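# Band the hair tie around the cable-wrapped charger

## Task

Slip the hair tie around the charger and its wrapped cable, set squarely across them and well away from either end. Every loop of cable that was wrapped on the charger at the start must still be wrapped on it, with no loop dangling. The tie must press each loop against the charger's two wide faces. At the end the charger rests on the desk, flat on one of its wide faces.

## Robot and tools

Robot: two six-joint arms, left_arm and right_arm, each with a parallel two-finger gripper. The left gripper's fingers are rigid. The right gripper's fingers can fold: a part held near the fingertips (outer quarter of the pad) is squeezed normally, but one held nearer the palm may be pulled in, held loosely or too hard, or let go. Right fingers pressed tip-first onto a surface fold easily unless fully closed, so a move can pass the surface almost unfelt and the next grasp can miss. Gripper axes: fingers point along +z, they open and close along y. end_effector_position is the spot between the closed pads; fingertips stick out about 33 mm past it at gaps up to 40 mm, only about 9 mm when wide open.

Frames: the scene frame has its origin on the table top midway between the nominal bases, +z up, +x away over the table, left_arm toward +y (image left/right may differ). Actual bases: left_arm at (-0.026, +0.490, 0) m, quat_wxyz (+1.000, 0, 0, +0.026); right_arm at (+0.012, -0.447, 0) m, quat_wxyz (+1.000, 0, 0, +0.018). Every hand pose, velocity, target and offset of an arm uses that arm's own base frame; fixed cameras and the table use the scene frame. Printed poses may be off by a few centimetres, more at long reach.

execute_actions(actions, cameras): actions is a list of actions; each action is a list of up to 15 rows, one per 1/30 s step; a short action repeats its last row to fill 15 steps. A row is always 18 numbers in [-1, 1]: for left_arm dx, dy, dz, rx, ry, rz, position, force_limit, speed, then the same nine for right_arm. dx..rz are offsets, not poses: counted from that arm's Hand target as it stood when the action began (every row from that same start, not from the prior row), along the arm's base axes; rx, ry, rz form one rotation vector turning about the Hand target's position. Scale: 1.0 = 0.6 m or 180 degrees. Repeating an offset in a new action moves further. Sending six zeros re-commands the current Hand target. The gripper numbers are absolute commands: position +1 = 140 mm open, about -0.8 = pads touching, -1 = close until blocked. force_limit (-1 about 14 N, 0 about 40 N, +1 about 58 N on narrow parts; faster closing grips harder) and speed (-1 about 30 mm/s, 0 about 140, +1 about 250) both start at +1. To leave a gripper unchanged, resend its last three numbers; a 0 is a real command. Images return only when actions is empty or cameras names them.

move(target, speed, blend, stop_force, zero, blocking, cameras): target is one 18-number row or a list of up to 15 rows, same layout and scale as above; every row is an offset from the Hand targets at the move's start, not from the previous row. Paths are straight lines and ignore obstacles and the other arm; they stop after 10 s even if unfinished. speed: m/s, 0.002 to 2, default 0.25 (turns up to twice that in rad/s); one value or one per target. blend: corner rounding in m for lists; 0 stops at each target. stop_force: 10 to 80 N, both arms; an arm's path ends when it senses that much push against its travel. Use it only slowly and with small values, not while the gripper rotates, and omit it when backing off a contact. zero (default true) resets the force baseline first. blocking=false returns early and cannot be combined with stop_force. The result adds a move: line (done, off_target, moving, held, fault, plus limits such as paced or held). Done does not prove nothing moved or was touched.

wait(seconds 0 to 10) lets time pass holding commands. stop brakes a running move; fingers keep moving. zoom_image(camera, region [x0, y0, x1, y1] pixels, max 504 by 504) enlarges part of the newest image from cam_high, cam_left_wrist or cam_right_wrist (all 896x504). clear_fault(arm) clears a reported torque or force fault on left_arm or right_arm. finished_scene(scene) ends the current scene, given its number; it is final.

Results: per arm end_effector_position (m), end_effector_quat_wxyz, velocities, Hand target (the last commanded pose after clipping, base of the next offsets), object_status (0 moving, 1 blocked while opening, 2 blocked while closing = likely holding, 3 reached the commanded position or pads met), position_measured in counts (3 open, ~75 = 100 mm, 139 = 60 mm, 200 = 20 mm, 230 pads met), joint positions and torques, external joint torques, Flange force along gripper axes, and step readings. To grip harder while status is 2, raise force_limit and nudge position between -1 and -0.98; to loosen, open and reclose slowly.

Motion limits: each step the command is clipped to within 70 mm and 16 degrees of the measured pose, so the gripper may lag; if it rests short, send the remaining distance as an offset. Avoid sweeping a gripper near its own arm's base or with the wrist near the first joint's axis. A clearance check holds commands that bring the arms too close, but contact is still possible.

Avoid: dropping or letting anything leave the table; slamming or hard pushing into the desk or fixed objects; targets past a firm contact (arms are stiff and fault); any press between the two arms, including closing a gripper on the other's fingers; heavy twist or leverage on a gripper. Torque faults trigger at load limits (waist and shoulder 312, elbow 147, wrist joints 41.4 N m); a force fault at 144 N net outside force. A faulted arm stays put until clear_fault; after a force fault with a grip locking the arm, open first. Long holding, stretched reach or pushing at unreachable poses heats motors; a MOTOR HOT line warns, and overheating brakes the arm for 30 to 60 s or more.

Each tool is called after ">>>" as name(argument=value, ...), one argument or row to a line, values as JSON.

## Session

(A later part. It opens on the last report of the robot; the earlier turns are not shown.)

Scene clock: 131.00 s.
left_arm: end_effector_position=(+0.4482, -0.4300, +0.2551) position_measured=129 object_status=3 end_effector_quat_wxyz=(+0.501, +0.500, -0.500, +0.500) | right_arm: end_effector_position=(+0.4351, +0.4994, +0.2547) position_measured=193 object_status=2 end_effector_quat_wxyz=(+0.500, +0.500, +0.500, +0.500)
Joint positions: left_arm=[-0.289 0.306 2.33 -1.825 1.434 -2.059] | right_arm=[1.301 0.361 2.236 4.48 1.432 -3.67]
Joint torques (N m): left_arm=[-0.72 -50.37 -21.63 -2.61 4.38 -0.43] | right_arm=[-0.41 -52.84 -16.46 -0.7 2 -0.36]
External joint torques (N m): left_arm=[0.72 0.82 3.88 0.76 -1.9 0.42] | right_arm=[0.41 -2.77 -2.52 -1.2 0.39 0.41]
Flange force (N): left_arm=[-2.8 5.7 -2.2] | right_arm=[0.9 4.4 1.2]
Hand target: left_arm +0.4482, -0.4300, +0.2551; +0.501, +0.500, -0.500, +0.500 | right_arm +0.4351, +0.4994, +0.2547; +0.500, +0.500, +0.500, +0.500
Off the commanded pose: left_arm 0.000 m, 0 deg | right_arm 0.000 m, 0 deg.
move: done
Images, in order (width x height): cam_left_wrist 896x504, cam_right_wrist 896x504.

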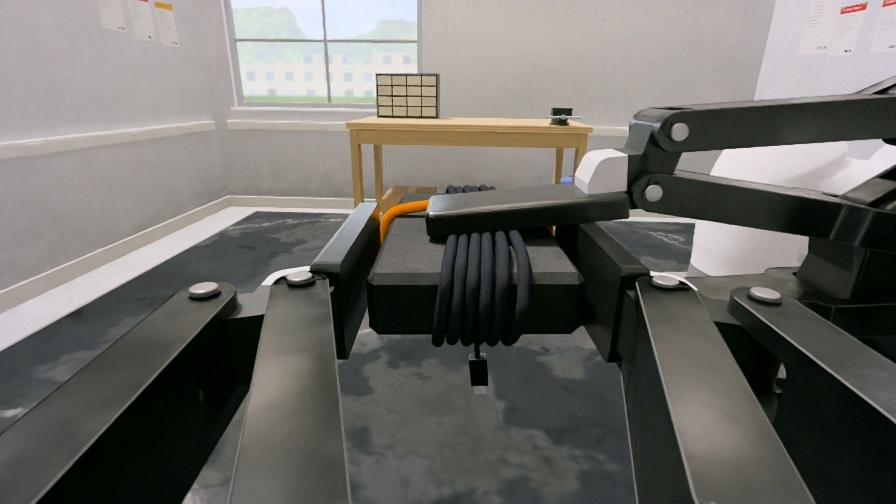

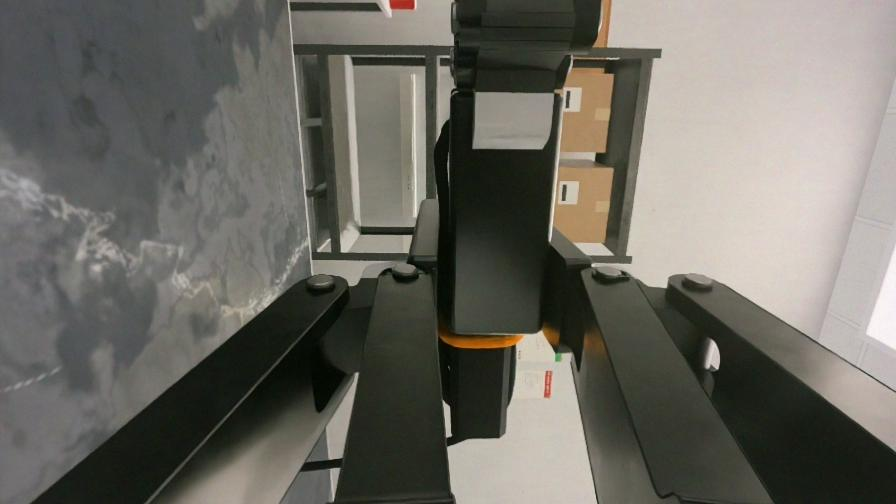

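>>> move(
  target=[0,0.03,0,0,0,0,0.0,-0.4,-1,0,0,0,0,0,0,-1,0,-1],
  speed=0.02,
  cameras=["cam_left_wrist"],
)

>>> move(
  target=[0,0.15,0,0,0,0,0.0,-0.4,-1,0,0,0,0,0,0,-1,0,-1],
  cameras=["all"],
)

Scene clock: 134.20 s.
left_arm: end_effector_position=(+0.4482, -0.4120, +0.2552) position_measured=129 object_status=3 end_effector_quat_wxyz=(+0.501, +0.500, -0.500, +0.500) | right_arm: end_effector_position=(+0.4351, +0.4994, +0.2547) position_measured=193 object_status=2 end_effector_quat_wxyz=(+0.500, +0.500, +0.500, +0.500)
Joint positions: left_arm=[-0.251 0.302 2.336 -1.792 1.452 -2.061] | right_arm=[1.301 0.361 2.236 4.48 1.432 -3.67]
Joint torques (N m): left_arm=[-0.2 -49.5 -21.21 -2.5 4.01 -0.42] | right_arm=[-0.2 -54.07 -17.43 -1.1 2.18 -0.33]
External joint torques (N m): left_arm=[0.13 0.89 3.72 0.72 -1.54 0.42] | right_arm=[0.04 -1.31 -1.51 -0.79 0.21 0.37]
Flange force (N): left_arm=[-3.2 5.7 -1.0] | right_arm=[0.7 1.7 1.3]
Hand target: left_arm +0.4482, -0.4120, +0.2551; +0.501, +0.500, -0.500, +0.500 | right_arm +0.4351, +0.4994, +0.2547; +0.500, +0.500, +0.500, +0.500
Off the commanded pose: left_arm 0.000 m, 0 deg | right_arm 0.000 m, 0 deg.
move: done
Images, in order (width x height): cam_left_wrist 896x504.

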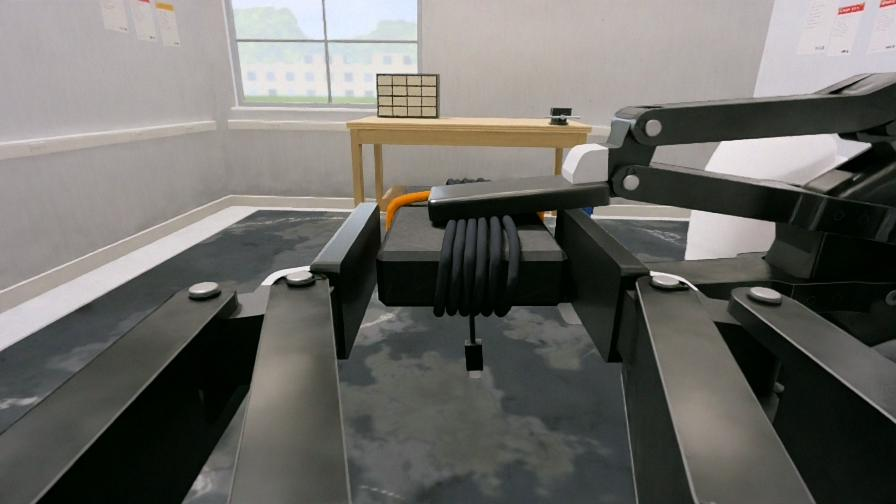

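Scene clock: 135.07 s.
left_arm: end_effector_position=(+0.4482, -0.3220, +0.2552) position_measured=129 object_status=3 end_effector_quat_wxyz=(+0.501, +0.500, -0.500, +0.500) | right_arm: end_effector_position=(+0.4351, +0.4994, +0.2547) position_measured=193 object_status=2 end_effector_quat_wxyz=(+0.500, +0.500, +0.500, +0.500)
Joint positions: left_arm=[-0.054 0.295 2.349 -1.618 1.547 -2.069] | right_arm=[1.301 0.361 2.236 4.48 1.432 -3.67]
Joint torques (N m): left_arm=[-1.86 -45.51 -18.45 -1.21 2.46 -0.22] | right_arm=[0.64 -56.99 -20.05 -2.23 3.13 -0.32]
External joint torques (N m): left_arm=[1.8 -1.68 1.79 -0.23 0 0.22] | right_arm=[-0.55 1.41 1.12 0.34 -0.74 0.36]
Flange force (N): left_arm=[2.1 5.1 -3.4] | right_arm=[-1.1 -3.2 1.1]
Hand target: left_arm +0.4482, -0.3220, +0.2551; +0.501, +0.500, -0.500, +0.500 | right_arm +0.4351, +0.4994, +0.2547; +0.500, +0.500, +0.500, +0.500
Off the commanded pose: left_arm 0.000 m, 0 deg | right_arm 0.000 m, 0 deg.
move: done

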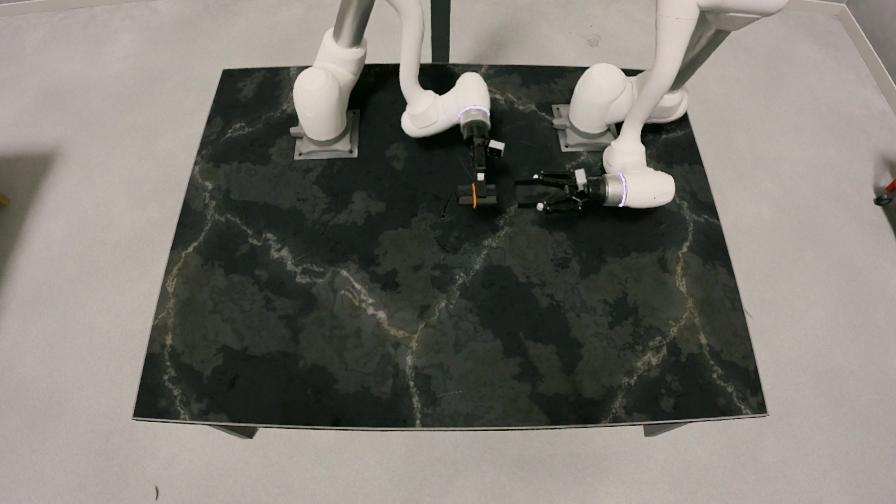

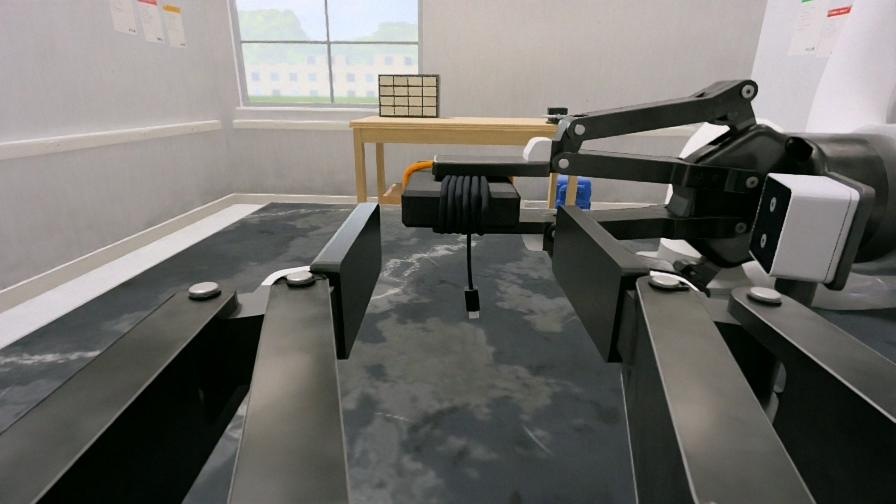

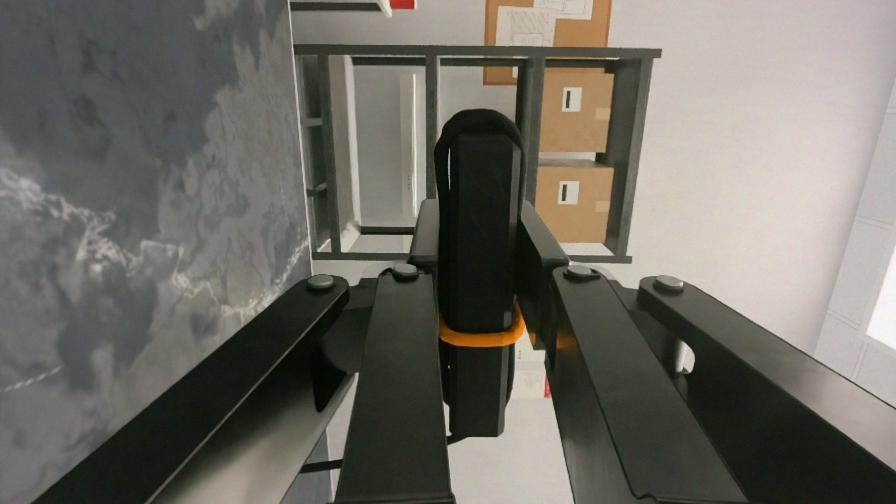

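>>> move(
  target=[
    [0.003,0.1,0.27,0.5,0,0,0,-0.4,-1,0,0,0,0,0,0,-1,0,-1],
    [0.003,-0.147,0.27,0.5,0,0,0,-0.4,-1,0,0,0,0,0,0,-1,0,-1],
  ],
  speed=0.4,
  cameras=["all"],
)

Scene clock: 138.67 s.
left_arm: end_effector_position=(+0.4500, -0.4102, +0.4172) position_measured=129 object_status=3 end_effector_quat_wxyz=(+0.001, +0.707, -0.707, +0.000) | right_arm: end_effector_position=(+0.4351, +0.4994, +0.2547) position_measured=193 object_status=2 end_effector_quat_wxyz=(+0.500, +0.500, +0.500, +0.500)
Joint positions: left_arm=[-0.795 0.079 1.529 -0.002 1.533 -3.937] | right_arm=[1.301 0.361 2.236 4.48 1.432 -3.67]
Joint torques (N m): left_arm=[-1.55 -49.77 -44.91 4.41 -0.15 -0.19] | right_arm=[0.55 -57.07 -19.98 -2.3 3.13 -0.36]
External joint torques (N m): left_arm=[1.67 -1.53 2.27 -0.07 0.12 0.19] | right_arm=[-0.52 1.39 1.06 0.42 -0.73 0.4]
Flange force (N): left_arm=[-6.5 2.6 3.6] | right_arm=[-0.9 -3.2 0.9]
Hand target: left_arm +0.4500, -0.4102, +0.4171; +0.001, +0.707, -0.707, +0.000 | right_arm +0.4351, +0.4994, +0.2547; +0.500, +0.500, +0.500, +0.500
Off the commanded pose: left_arm 0.000 m, 0 deg | right_arm 0.000 m, 0 deg.
move: done

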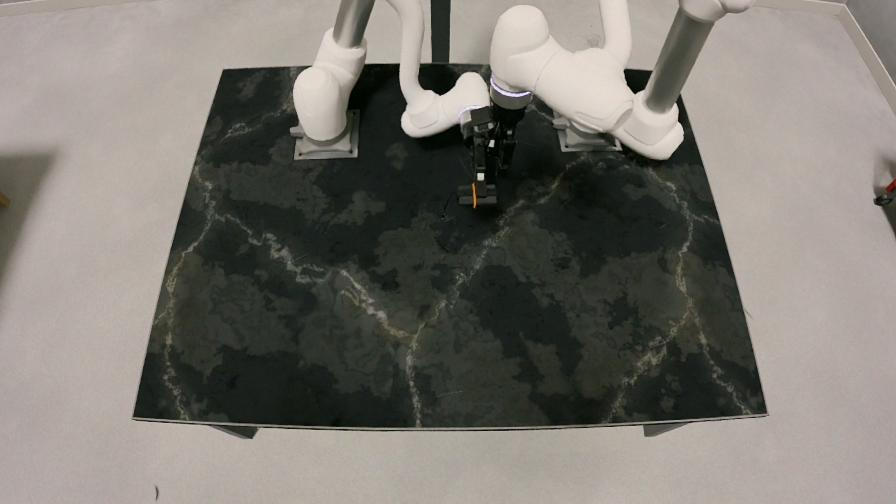

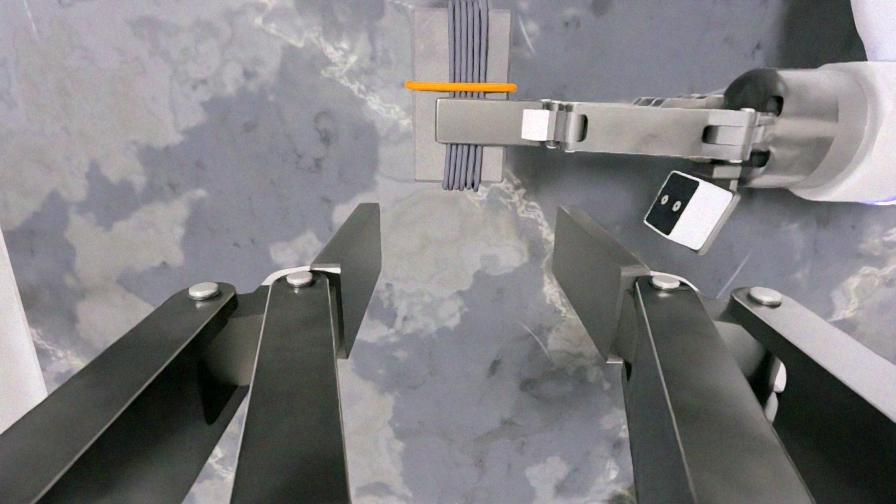

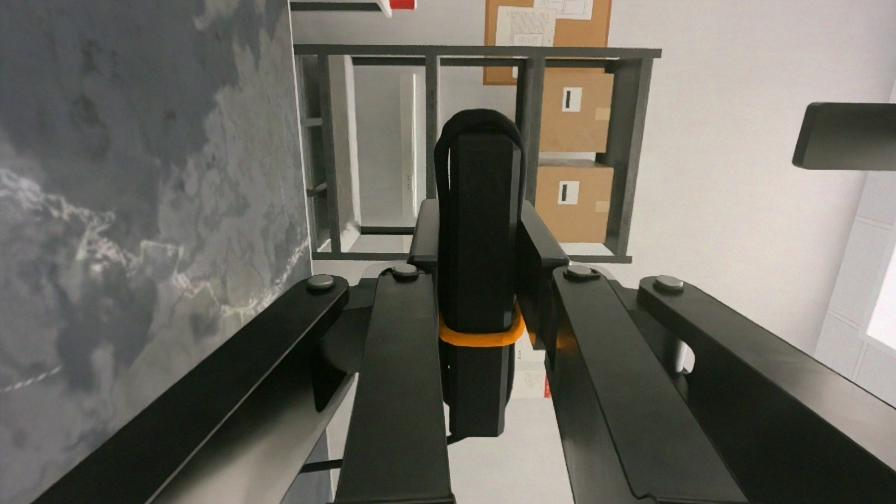

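>>> move(
  target=[0,-0.010,-0.17,0,0,0,0,-0.4,-1,0,0,0,0,0,0,-1,0,-1],
  speed=0.2,
  cameras=["cam_left_wrist"],
)

Scene clock: 142.40 s.
left_arm: end_effector_position=(+0.4500, -0.4162, +0.3152) position_measured=129 object_status=3 end_effector_quat_wxyz=(+0.001, +0.707, -0.707, +0.000) | right_arm: end_effector_position=(+0.4351, +0.4994, +0.2547) position_measured=193 object_status=2 end_effector_quat_wxyz=(+0.500, +0.500, +0.500, +0.500)
Joint positions: left_arm=[-0.802 0.107 1.682 -0.002 1.352 -3.944] | right_arm=[1.301 0.361 2.236 4.48 1.432 -3.67]
Joint torques (N m): left_arm=[-1.46 -50.94 -44.01 4.3 -0.12 -0.19] | right_arm=[0.11 -56.64 -20.08 -2.32 3.15 -0.36]
External joint torques (N m): left_arm=[1.35 -1.61 2.45 -0.08 0.07 0.19] | right_arm=[-0.1 1.07 1.07 0.42 -0.76 0.4]
Flange force (N): left_arm=[-6.4 3.3 2.8] | right_arm=[-1.1 -2.6 0.1]
Hand target: left_arm +0.4500, -0.4162, +0.3151; +0.001, +0.707, -0.707, +0.000 | right_arm +0.4351, +0.4994, +0.2547; +0.500, +0.500, +0.500, +0.500
Off the commanded pose: left_arm 0.000 m, 0 deg | right_arm 0.000 m, 0 deg.
move: done
Images, in order (width x height): cam_left_wrist 896x504.

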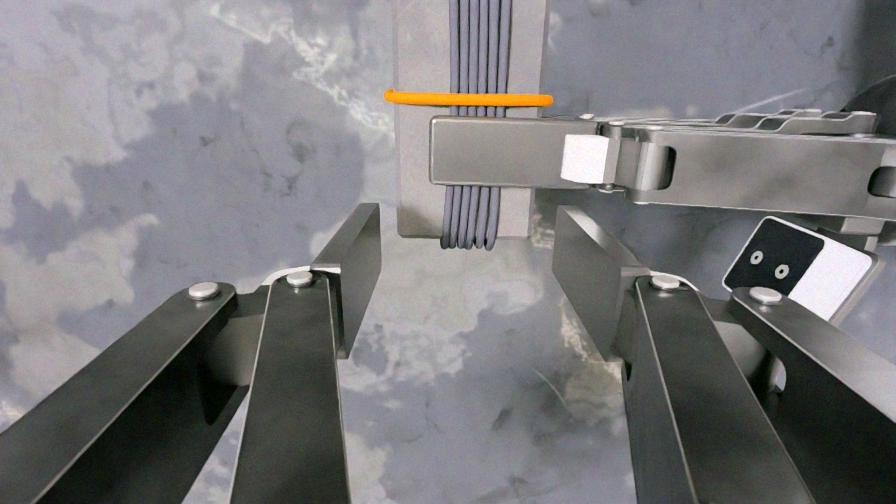

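>>> move(
  target=[0,0.005,-0.07,0,0,0,0,-0.4,-1,0,0,0,0,0,0,-1,0,-1],
  speed=0.05,
  cameras=["cam_left_wrist","cam_right_wrist"],
)

Scene clock: 143.67 s.
left_arm: end_effector_position=(+0.4500, -0.4132, +0.2732) position_measured=129 object_status=3 end_effector_quat_wxyz=(+0.001, +0.707, -0.707, +0.000) | right_arm: end_effector_position=(+0.4351, +0.4994, +0.2547) position_measured=193 object_status=2 end_effector_quat_wxyz=(+0.500, +0.500, +0.500, +0.500)
Joint positions: left_arm=[-0.798 0.121 1.744 -0.002 1.276 -3.94] | right_arm=[1.301 0.361 2.236 4.48 1.432 -3.67]
Joint torques (N m): left_arm=[-1.68 -51.4 -43.02 4.19 -0.23 -0.29] | right_arm=[0.7 -56.92 -20.16 -2.38 3.13 -0.34]
External joint torques (N m): left_arm=[1.66 -2.13 2.2 -0.04 0.19 0.29] | right_arm=[-0.79 1.72 1.21 0.49 -0.75 0.38]
Flange force (N): left_arm=[-7.1 3.0 1.6] | right_arm=[-1.0 -3.8 1.4]
Hand target: left_arm +0.4500, -0.4132, +0.2731; +0.001, +0.707, -0.707, +0.000 | right_arm +0.4351, +0.4994, +0.2547; +0.500, +0.500, +0.500, +0.500
Off the commanded pose: left_arm 0.000 m, 0 deg | right_arm 0.000 m, 0 deg.
move: done
Images, in order (width x height): cam_left_wrist 896x504, cam_right_wrist 896x504.

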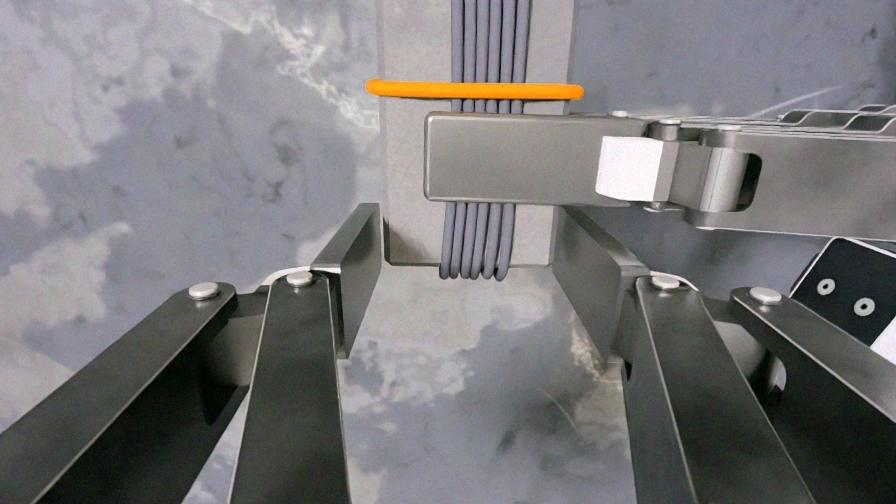

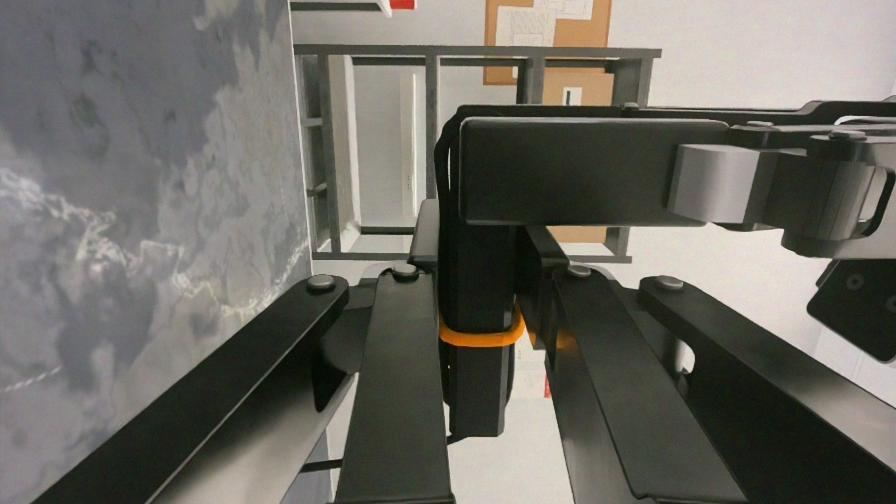

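>>> move(
  target=[0,0,0.006,0,0,0,0,-0.4,-1,0,0,0,0,0,0,-1,0,-1],
)

>>> move(
  target=[0,0,0,0,0,0,-1,-0.2,-1,0,0,0,0,0,0,-1,0,-1],
)

>>> wait(
  seconds=1.2,
)

>>> move(
  target=[0,0,0,0,0,0,-1,-0.2,-1,0,0,0,0,0,0,0.0,0,-1],
  cameras=["cam_left_wrist","cam_right_wrist"],
)

Scene clock: 144.53 s.
left_arm: end_effector_position=(+0.4500, -0.4132, +0.2767) position_measured=129 object_status=3 end_effector_quat_wxyz=(+0.001, +0.707, -0.707, +0.000) | right_arm: end_effector_position=(+0.4351, +0.4994, +0.2547) position_measured=193 object_status=2 end_effector_quat_wxyz=(+0.500, +0.500, +0.500, +0.500)
Joint positions: left_arm=[-0.798 0.119 1.739 -0.002 1.282 -3.94] | right_arm=[1.301 0.361 2.236 4.48 1.432 -3.67]
Joint torques (N m): left_arm=[-1.71 -51.79 -43.28 4.2 -0.12 -0.21] | right_arm=[0.48 -56.5 -19.91 -2.32 3.11 -0.32]
External joint torques (N m): left_arm=[1.7 -1.78 2.37 -0.04 0.08 0.21] | right_arm=[-0.45 0.91 0.91 0.43 -0.72 0.37]
Flange force (N): left_arm=[-6.9 2.9 2.2] | right_arm=[-1.1 -2.2 0.8]
Hand target: left_arm +0.4500, -0.4132, +0.2767; +0.001, +0.707, -0.707, +0.000 | right_arm +0.4351, +0.4994, +0.2547; +0.500, +0.500, +0.500, +0.500
Off the commanded pose: left_arm 0.000 m, 0 deg | right_arm 0.000 m, 0 deg.
move: done

Scene clock: 145.03 s.
left_arm: end_effector_position=(+0.4500, -0.4132, +0.2768) position_measured=140 object_status=0 end_effector_quat_wxyz=(+0.001, +0.707, -0.707, +0.000) | right_arm: end_effector_position=(+0.4351, +0.4994, +0.2547) position_measured=193 object_status=2 end_effector_quat_wxyz=(+0.500, +0.500, +0.500, +0.500)
Joint positions: left_arm=[-0.798 0.119 1.739 -0.002 1.282 -3.94] | right_arm=[1.301 0.361 2.236 4.48 1.432 -3.67]
Joint torques (N m): left_arm=[-1.95 -49.81 -41.95 4.08 -0.22 -0.24] | right_arm=[0.64 -57.73 -21.48 -2.88 3.82 -0.27]
External joint torques (N m): left_arm=[1.79 -3.33 1.14 0.07 0.18 0.24] | right_arm=[-0.68 2.22 2.57 0.98 -1.42 0.32]
Flange force (N): left_arm=[-7.2 2.9 -0.4] | right_arm=[-2.6 -4.5 0.6]
Hand target: left_arm +0.4500, -0.4132, +0.2767; +0.001, +0.707, -0.707, +0.000 | right_arm +0.4351, +0.4994, +0.2547; +0.500, +0.500, +0.500, +0.500
Off the commanded pose: left_arm 0.000 m, 0 deg | right_arm 0.000 m, 0 deg.
move: done

Scene clock: 146.23 s.
left_arm: end_effector_position=(+0.4500, -0.4132, +0.2768) position_measured=140 object_status=2 end_effector_quat_wxyz=(+0.001, +0.707, -0.707, +0.000) | right_arm: end_effector_position=(+0.4351, +0.4994, +0.2547) position_measured=193 object_status=2 end_effector_quat_wxyz=(+0.500, +0.500, +0.500, +0.500)
Joint positions: left_arm=[-0.798 0.119 1.739 -0.002 1.282 -3.94] | right_arm=[1.301 0.361 2.236 4.48 1.432 -3.67]
Joint torques (N m): left_arm=[-1.87 -49.84 -42.11 4.05 -0.28 -0.25] | right_arm=[0.65 -57.77 -21.41 -2.84 3.78 -0.21]
External joint torques (N m): left_arm=[1.96 -3.65 1.24 0.1 0.24 0.25] | right_arm=[-0.71 2.5 2.51 0.95 -1.4 0.26]
Flange force (N): left_arm=[-7.9 3.2 -0.5] | right_arm=[-2.2 -4.9 0.8]
Hand target: left_arm +0.4500, -0.4132, +0.2767; +0.001, +0.707, -0.707, +0.000 | right_arm +0.4351, +0.4994, +0.2547; +0.500, +0.500, +0.500, +0.500
Tool commands: left_gripper/position=-1.0 left_gripper/force_limit=-0.2 left_gripper/speed=-1.0 right_gripper/position=-1.0 right_gripper/force_limit=+0.0 right_gripper/speed=-1.0
Off the commanded pose: left_arm 0.000 m, 0 deg | right_arm 0.000 m, 0 deg.
wait: 1.20 s; at rest by 0.17 s

Scene clock: 147.83 s.
left_arm: end_effector_position=(+0.4500, -0.4132, +0.2767) position_measured=140 object_status=2 end_effector_quat_wxyz=(+0.001, +0.707, -0.707, +0.000) | right_arm: end_effector_position=(+0.4351, +0.4994, +0.2547) position_measured=129 object_status=0 end_effector_quat_wxyz=(+0.500, +0.500, +0.500, +0.500)
Joint positions: left_arm=[-0.798 0.119 1.739 -0.002 1.282 -3.94] | right_arm=[1.301 0.361 2.236 4.48 1.432 -3.67]
Joint torques (N m): left_arm=[-1.06 -53.31 -44.65 4.38 -0.15 -0.24] | right_arm=[0.45 -54.76 -18.52 -1.46 2.27 -0.33]
External joint torques (N m): left_arm=[1.13 -0.14 3.78 -0.22 0.11 0.24] | right_arm=[-0.47 -0.72 -0.51 -0.44 0.11 0.37]
Flange force (N): left_arm=[-6.3 3.5 4.8] | right_arm=[-0.6 0.5 1.6]
Hand target: left_arm +0.4500, -0.4132, +0.2767; +0.001, +0.707, -0.707, +0.000 | right_arm +0.4351, +0.4994, +0.2547; +0.500, +0.500, +0.500, +0.500
Off the commanded pose: left_arm 0.000 m, 0 deg | right_arm 0.000 m, 0 deg.
move: done
Images, in order (width x height): cam_left_wrist 896x504, cam_right_wrist 896x504.

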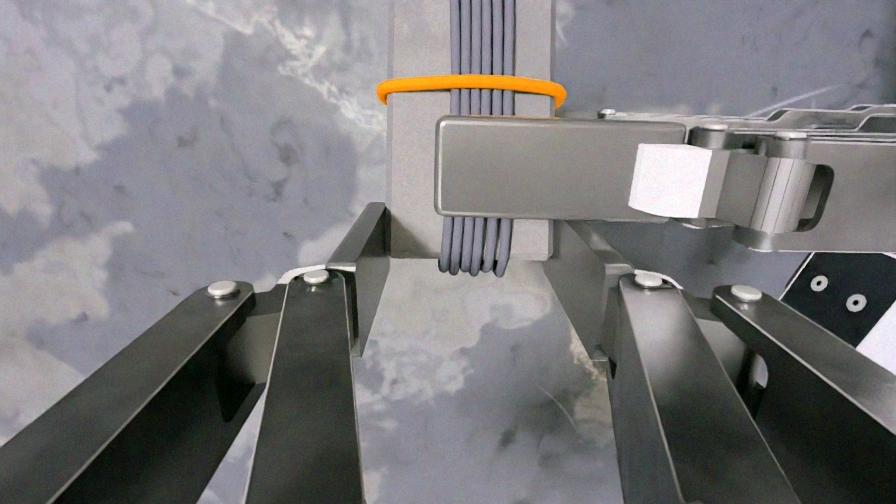

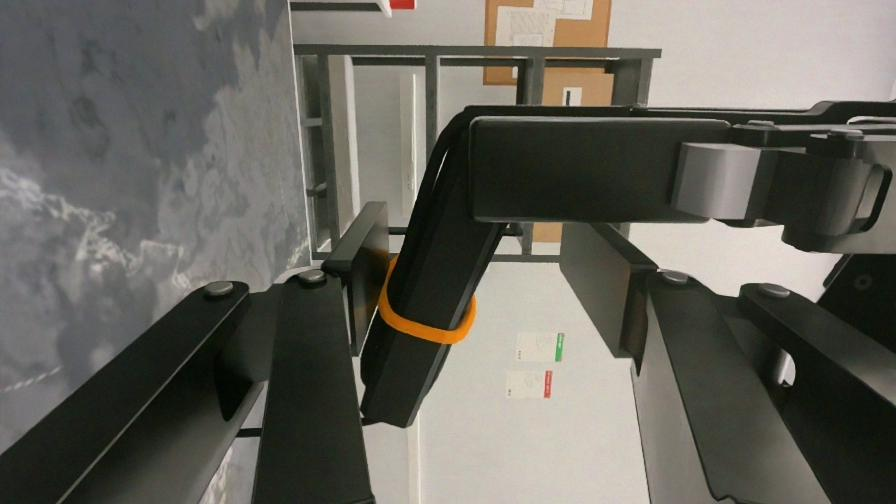

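>>> move(
  target=[0,0,0,0,0,0,-0.98,0.6,-1,0,0,0,0,0,0,0,0,-1],
)

>>> wait(
  seconds=1,
)

>>> move(
  target=[0,0,0,0,0,0,-0.98,0.6,-1,-0.12,0,0,0,0,0,0,0,-1],
  speed=0.06,
)

>>> move(
  target=[0,0,0,0,0,0,-0.98,0.6,-1,-0.13,-0.5,0,0,0,0,0,0,-1],
  speed=0.3,
  cameras=["all"],
)

Scene clock: 148.50 s.
left_arm: end_effector_position=(+0.4500, -0.4132, +0.2767) position_measured=143 object_status=0 end_effector_quat_wxyz=(+0.001, +0.707, -0.707, +0.000) | right_arm: end_effector_position=(+0.4351, +0.4994, +0.2547) position_measured=129 object_status=3 end_effector_quat_wxyz=(+0.500, +0.500, +0.500, +0.500)
Joint positions: left_arm=[-0.798 0.119 1.739 -0.002 1.282 -3.94] | right_arm=[1.301 0.361 2.236 4.48 1.432 -3.67]
Joint torques (N m): left_arm=[-0.9 -53.14 -44.78 4.5 -0.02 -0.25] | right_arm=[0.41 -54.54 -18.35 -1.44 2.38 -0.36]
External joint torques (N m): left_arm=[0.83 -0.3 3.91 -0.35 -0.02 0.25] | right_arm=[-0.35 -0.83 -0.45 -0.44 0 0.41]
Flange force (N): left_arm=[-6.3 4.2 5.1] | right_arm=[-0.8 0.6 1.4]
Hand target: left_arm +0.4500, -0.4132, +0.2767; +0.001, +0.707, -0.707, +0.000 | right_arm +0.4351, +0.4994, +0.2547; +0.500, +0.500, +0.500, +0.500
Off the commanded pose: left_arm 0.000 m, 0 deg | right_arm 0.000 m, 0 deg.
move: done

Scene clock: 149.50 s.
left_arm: end_effector_position=(+0.4500, -0.4132, +0.2767) position_measured=143 object_status=2 end_effector_quat_wxyz=(+0.001, +0.707, -0.707, +0.000) | right_arm: end_effector_position=(+0.4351, +0.4994, +0.2547) position_measured=129 object_status=3 end_effector_quat_wxyz=(+0.500, +0.500, +0.500, +0.500)
Joint positions: left_arm=[-0.798 0.119 1.739 -0.002 1.282 -3.94] | right_arm=[1.301 0.361 2.236 4.48 1.432 -3.67]
Joint torques (N m): left_arm=[-1.12 -53.53 -44.64 4.47 -0.11 -0.29] | right_arm=[0.19 -54.85 -18.26 -1.46 2.29 -0.29]
External joint torques (N m): left_arm=[1.12 -0.15 3.72 -0.31 0.08 0.29] | right_arm=[-0.12 -0.86 -0.67 -0.42 0.09 0.34]
Flange force (N): left_arm=[-6.3 3.4 4.8] | right_arm=[-0.3 0.9 0.9]
Hand target: left_arm +0.4500, -0.4132, +0.2767; +0.001, +0.707, -0.707, +0.000 | right_arm +0.4351, +0.4994, +0.2547; +0.500, +0.500, +0.500, +0.500
Tool commands: left_gripper/position=-0.98 left_gripper/force_limit=+0.6 left_gripper/speed=-1.0 right_gripper/position=+0.0 right_gripper/force_limit=+0.0 right_gripper/speed=-1.0
Off the commanded pose: left_arm 0.000 m, 0 deg | right_arm 0.000 m, 0 deg.
wait: 1.00 s; at rest by 0.17 s

Scene clock: 151.03 s.
left_arm: end_effector_position=(+0.4500, -0.4132, +0.2767) position_measured=143 object_status=2 end_effector_quat_wxyz=(+0.001, +0.707, -0.707, +0.000) | right_arm: end_effector_position=(+0.3631, +0.4994, +0.2547) position_measured=129 object_status=3 end_effector_quat_wxyz=(+0.500, +0.500, +0.500, +0.500)
Joint positions: left_arm=[-0.798 0.119 1.739 -0.002 1.282 -3.94] | right_arm=[1.441 0.35 2.253 4.601 1.504 -3.675]
Joint torques (N m): left_arm=[-1.49 -53.51 -44.95 4.11 -0.23 -0.23] | right_arm=[0.36 -53.34 -17.98 -1.45 2.21 -0.3]
External joint torques (N m): left_arm=[1.43 0.71 4.28 0.02 0.18 0.23] | right_arm=[-0.32 -0.31 -0.33 -0.2 0.16 0.35]
Flange force (N): left_arm=[-6.3 2.8 5.7] | right_arm=[-0.1 -0.1 0.9]
Hand target: left_arm +0.4500, -0.4132, +0.2767; +0.001, +0.707, -0.707, +0.000 | right_arm +0.3631, +0.4994, +0.2547; +0.500, +0.500, +0.500, +0.500
Off the commanded pose: left_arm 0.000 m, 0 deg | right_arm 0.000 m, 0 deg.
move: done

Scene clock: 152.13 s.
left_arm: end_effector_position=(+0.4500, -0.4132, +0.2767) position_measured=143 object_status=2 end_effector_quat_wxyz=(+0.001, +0.707, -0.707, +0.000) | right_arm: end_effector_position=(+0.3254, +0.3454, +0.2540) position_measured=129 object_status=3 end_effector_quat_wxyz=(+0.500, +0.500, +0.500, +0.500)
Joint positions: left_arm=[-0.798 0.119 1.739 -0.002 1.282 -3.94] | right_arm=[1.491 0.181 2.532 4.641 1.539 -3.569]
Joint torques (N m): left_arm=[-1.78 -53.43 -45.07 4.16 -0.2 -0.2] | right_arm=[0.62 -31.13 -13.74 -1.04 2.3 -0.25]
External joint torques (N m): left_arm=[1.78 -0.42 4.09 0 0.16 0.2] | right_arm=[-0.51 -1.59 0.08 -0.23 0.21 0.3]
Flange force (N): left_arm=[-7.6 3.5 5.0] | right_arm=[-2.3 3.1 1.9]
Hand target: left_arm +0.4500, -0.4132, +0.2767; +0.001, +0.707, -0.707, +0.000 | right_arm +0.3254, +0.3454, +0.2540; +0.500, +0.500, +0.500, +0.500 (not the last commanded pose)
Off the commanded pose: left_arm 0.000 m, 0 deg | right_arm 0.151 m, 0 deg.
move: held (right_arm; a check stopped the path); limits=held
pose unreachable (right arm): on one or more control steps of this call, first in action 0 (counted from 0), this arm could not follow its commanded pose, so it was not sent that pose on those steps. It may still have moved: this result reports where it is.
cause: moving toward the commanded pose would bring two parts of the arm too close to each other (joints 2 (shoulder) to 4 (forearm roll) lie between them).

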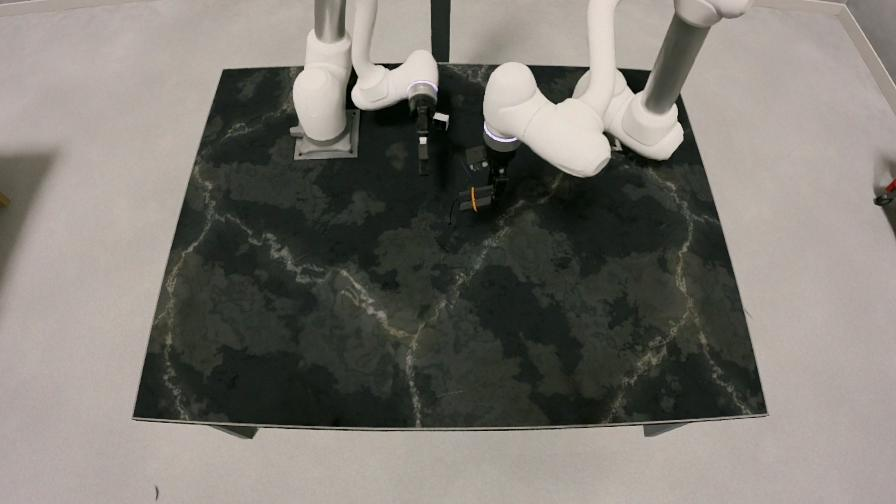

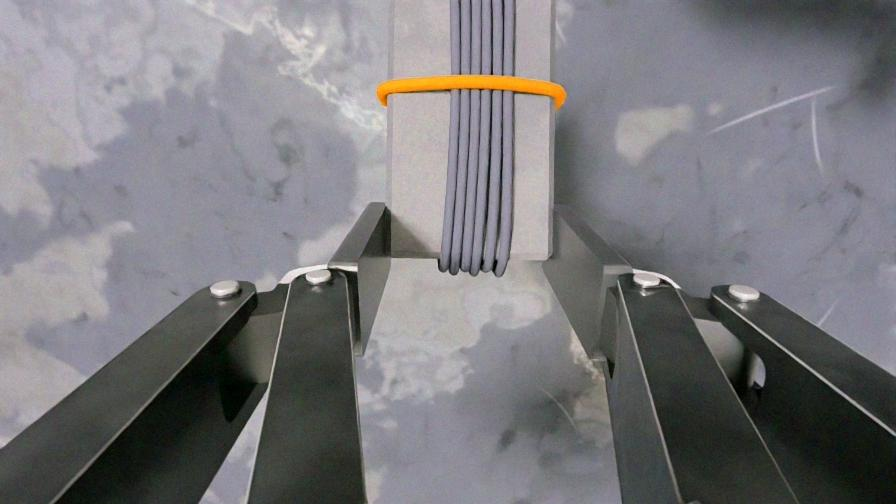

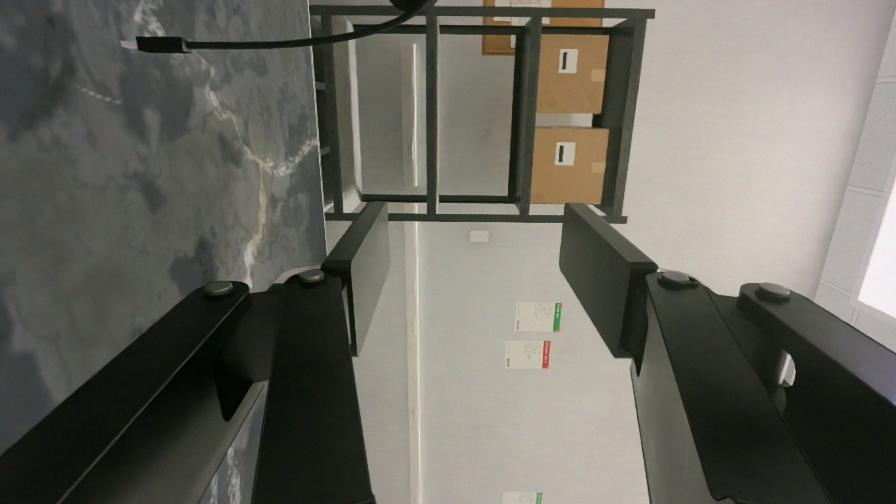

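>>> move(
  target=[
    [0.15,0.1,-0.2,-0.1,0,0,-0.98,0.6,-1,0,0,0,0,0,0,0,0,-1],
    [0.15,0.1,-0.33,-0.1,0,0,-0.98,0.6,-1,0,0,0,0,0,0,0,0,-1],
  ],
  speed=0.2,
  cameras=["cam_left_wrist","cam_right_wrist"],
)

>>> move(
  target=[0,0,-0.08,0,0,0,-0.98,0.6,-1,0,0,0,0,0,0,0,0,-1],
  speed=0.01,
  stop_force=10,
  cameras=["all"],
)

Scene clock: 154.27 s.
left_arm: end_effector_position=(+0.5400, -0.3533, +0.0788) position_measured=143 object_status=2 end_effector_quat_wxyz=(+0.111, +0.698, -0.698, +0.111) | right_arm: end_effector_position=(+0.3254, +0.3454, +0.2540) position_measured=129 object_status=3 end_effector_quat_wxyz=(+0.500, +0.500, +0.500, +0.500)
Joint positions: left_arm=[-0.491 0.266 1.994 -0.404 0.771 -3.357] | right_arm=[1.491 0.181 2.532 4.641 1.539 -3.569]
Joint torques (N m): left_arm=[-1.64 -59.21 -36.22 2.11 -0.43 -0.11] | right_arm=[0.47 -30.94 -13.52 -1.15 2.34 -0.25]
External joint torques (N m): left_arm=[1.69 -0.72 4.05 0.37 0.23 0.11] | right_arm=[-0.48 -1.5 -0.27 -0.11 0.18 0.3]
Flange force (N): left_arm=[-6.5 6.2 -0.3] | right_arm=[-1.6 3.0 1.5]
Hand target: left_arm +0.5400, -0.3532, +0.0787; +0.111, +0.698, -0.698, +0.111 | right_arm +0.3254, +0.3454, +0.2540; +0.500, +0.500, +0.500, +0.500
Off the commanded pose: left_arm 0.000 m, 0 deg | right_arm 0.000 m, 0 deg.
move: done
Images, in order (width x height): cam_left_wrist 896x504, cam_right_wrist 896x504.

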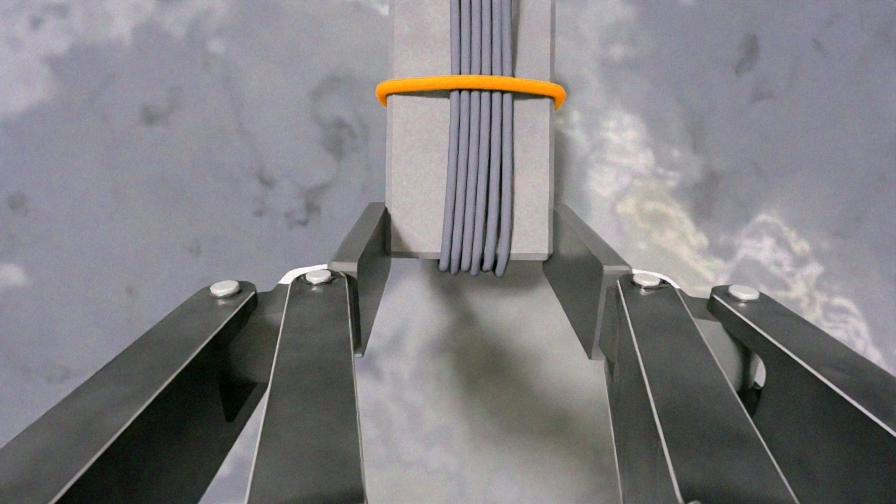

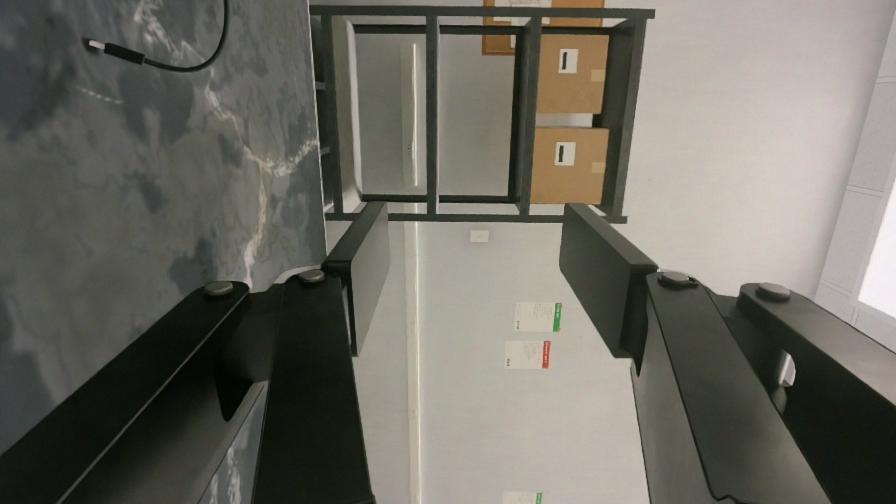

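Scene clock: 158.97 s.
left_arm: end_effector_position=(+0.5400, -0.3532, +0.0379) position_measured=143 object_status=2 end_effector_quat_wxyz=(+0.111, +0.698, -0.698, +0.111) | right_arm: end_effector_position=(+0.3254, +0.3454, +0.2540) position_measured=129 object_status=3 end_effector_quat_wxyz=(+0.500, +0.500, +0.500, +0.500)
Joint positions: left_arm=[-0.491 0.315 2.023 -0.439 0.7 -3.31] | right_arm=[1.491 0.181 2.532 4.641 1.539 -3.569]
Joint torques (N m): left_arm=[-1.84 -55.7 -29.13 2.89 -0.21 -0.25] | right_arm=[0.71 -31.27 -13.39 -1.19 2.29 -0.29]
External joint torques (N m): left_arm=[1.71 -6.01 -0.52 -0.63 0.06 0.25] | right_arm=[-0.62 -1.27 -0.4 -0.08 0.22 0.34]
Flange force (N): left_arm=[-3.5 4.8 -8.5] | right_arm=[-1.1 2.4 1.8]
Hand target: left_arm +0.5400, -0.3532, +0.0379; +0.111, +0.698, -0.698, +0.111 (not the last commanded pose) | right_arm +0.3254, +0.3454, +0.2540; +0.500, +0.500, +0.500, +0.500
Off the commanded pose: left_arm 0.007 m, 0 deg | right_arm 0.000 m, 0 deg.
move: contact (left_arm)

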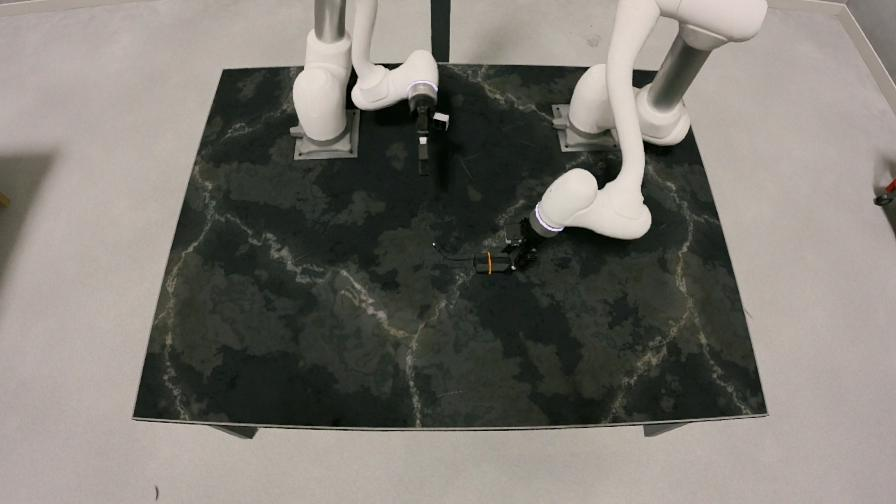

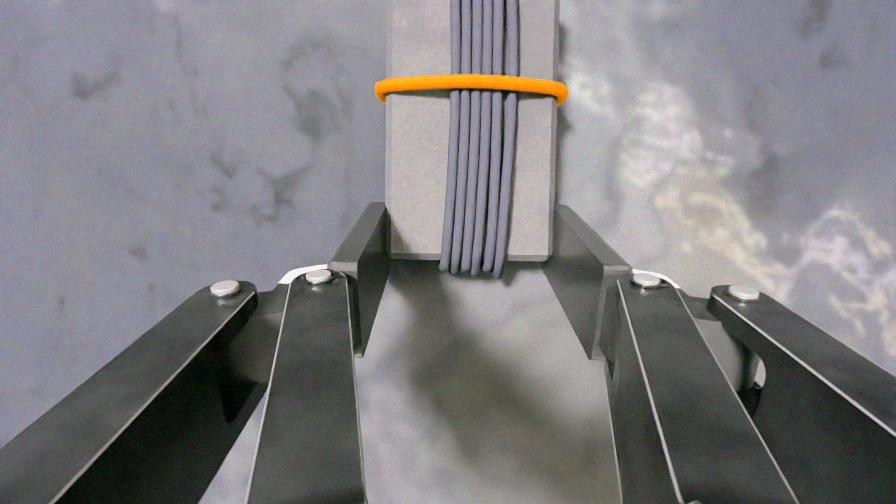

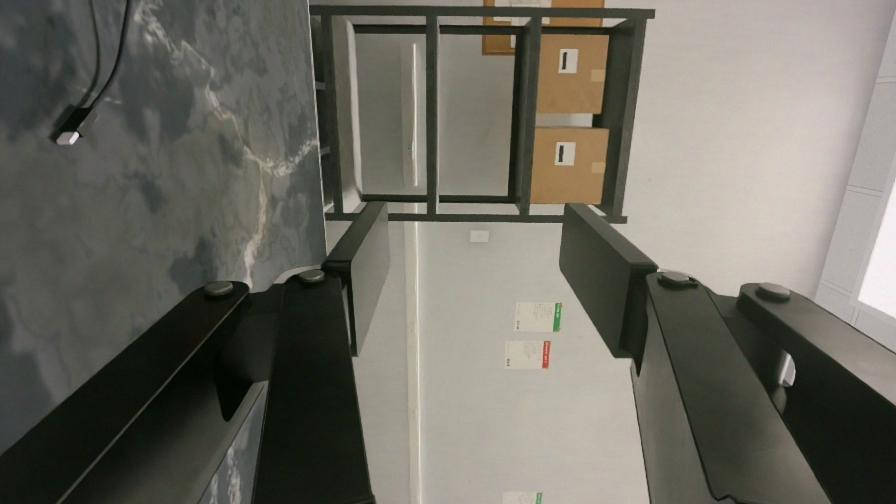

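Open and lift.

>>> move(
  target=[0,0,0,0,0,0,0,0.6,-1,0,0,0,0,0,0,0,0,-1],
)

>>> move(
  target=[
    [0,0.02,0.05,0,0,0,0,0.6,-1,0,0,0,0,0,0,0,0,-1],
    [-0.1,0.05,0.25,0,0,0,0,0.6,-1,0,0,0,0,0,0,0,0,-1],
  ],
  cameras=["cam_high","cam_left_wrist"],
)

>>> zoom_image(
  camera="cam_high",
  region=[410, 220, 560, 305],
)

Scene clock: 159.67 s.
left_arm: end_effector_position=(+0.5400, -0.3532, +0.0379) position_measured=129 object_status=0 end_effector_quat_wxyz=(+0.111, +0.698, -0.698, +0.111) | right_arm: end_effector_position=(+0.3254, +0.3454, +0.2540) position_measured=129 object_status=3 end_effector_quat_wxyz=(+0.500, +0.500, +0.500, +0.500)
Joint positions: left_arm=[-0.491 0.315 2.023 -0.439 0.7 -3.31] | right_arm=[1.491 0.181 2.532 4.641 1.539 -3.569]
Joint torques (N m): left_arm=[-1.19 -59.76 -31.9 2.44 -0.32 -0.22] | right_arm=[0.44 -31.5 -13.42 -1.1 2.3 -0.29]
External joint torques (N m): left_arm=[1.26 -2.46 2.17 -0.18 0.16 0.22] | right_arm=[-0.49 -0.63 -0.36 -0.17 0.2 0.33]
Flange force (N): left_arm=[-4.7 5.5 -3.1] | right_arm=[-0.4 0.7 1.7]
Hand target: left_arm +0.5400, -0.3532, +0.0379; +0.111, +0.698, -0.698, +0.111 | right_arm +0.3254, +0.3454, +0.2540; +0.500, +0.500, +0.500, +0.500
Off the commanded pose: left_arm 0.000 m, 0 deg | right_arm 0.000 m, 0 deg.
move: done

Scene clock: 161.30 s.
left_arm: end_effector_position=(+0.4800, -0.3232, +0.1879) position_measured=129 object_status=3 end_effector_quat_wxyz=(+0.111, +0.698, -0.698, +0.111) | right_arm: end_effector_position=(+0.3254, +0.3454, +0.2540) position_measured=129 object_status=3 end_effector_quat_wxyz=(+0.500, +0.500, +0.500, +0.500)
Joint positions: left_arm=[-0.495 0.059 2.011 -0.344 0.948 -3.452] | right_arm=[1.491 0.181 2.532 4.641 1.539 -3.569]
Joint torques (N m): left_arm=[-1.24 -41.06 -39.57 3.01 -0.28 -0.23] | right_arm=[0.26 -31.05 -13.36 -1.15 2.35 -0.32]
External joint torques (N m): left_arm=[1.17 -2.04 2.51 -0.12 0 0.23] | right_arm=[-0.21 -1.53 -0.52 -0.13 0.16 0.36]
Flange force (N): left_arm=[-5.6 5.5 -0.4] | right_arm=[-1.2 3.0 0.8]
Hand target: left_arm +0.4800, -0.3232, +0.1879; +0.111, +0.698, -0.698, +0.111 | right_arm +0.3254, +0.3454, +0.2540; +0.500, +0.500, +0.500, +0.500
Off the commanded pose: left_arm 0.000 m, 0 deg | right_arm 0.000 m, 0 deg.
move: done
Images, in order (width x height): cam_high 896x504, cam_left_wrist 896x504.

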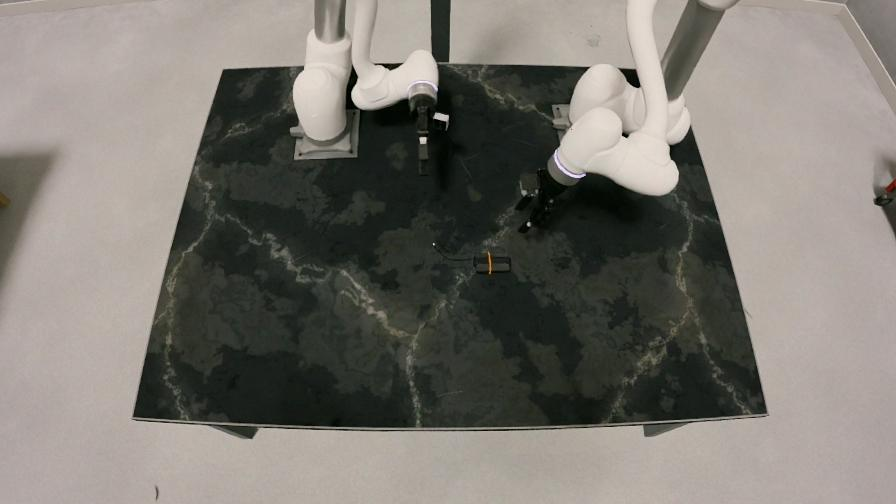

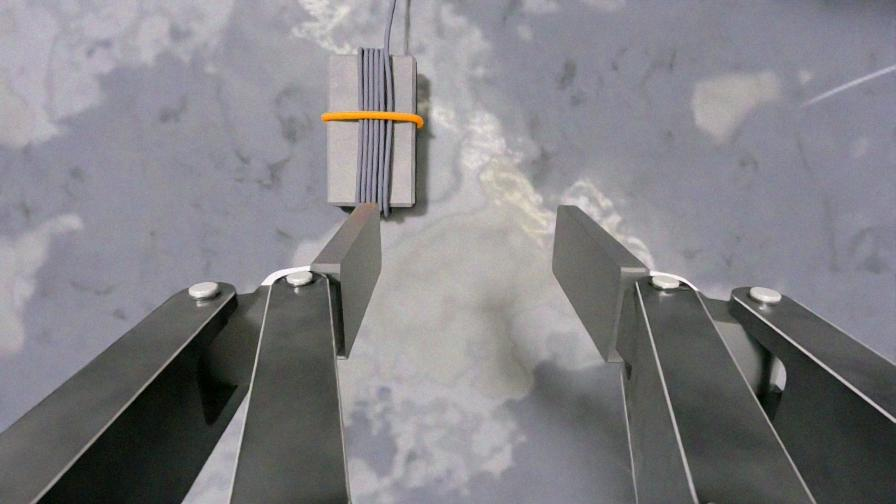

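Scaled by 3.360.

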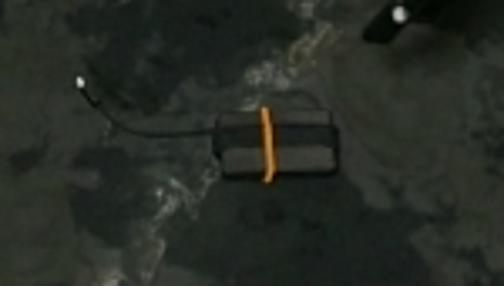

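>>> finished_scene(
  scene=1,
)

The scene is finished: the task was done.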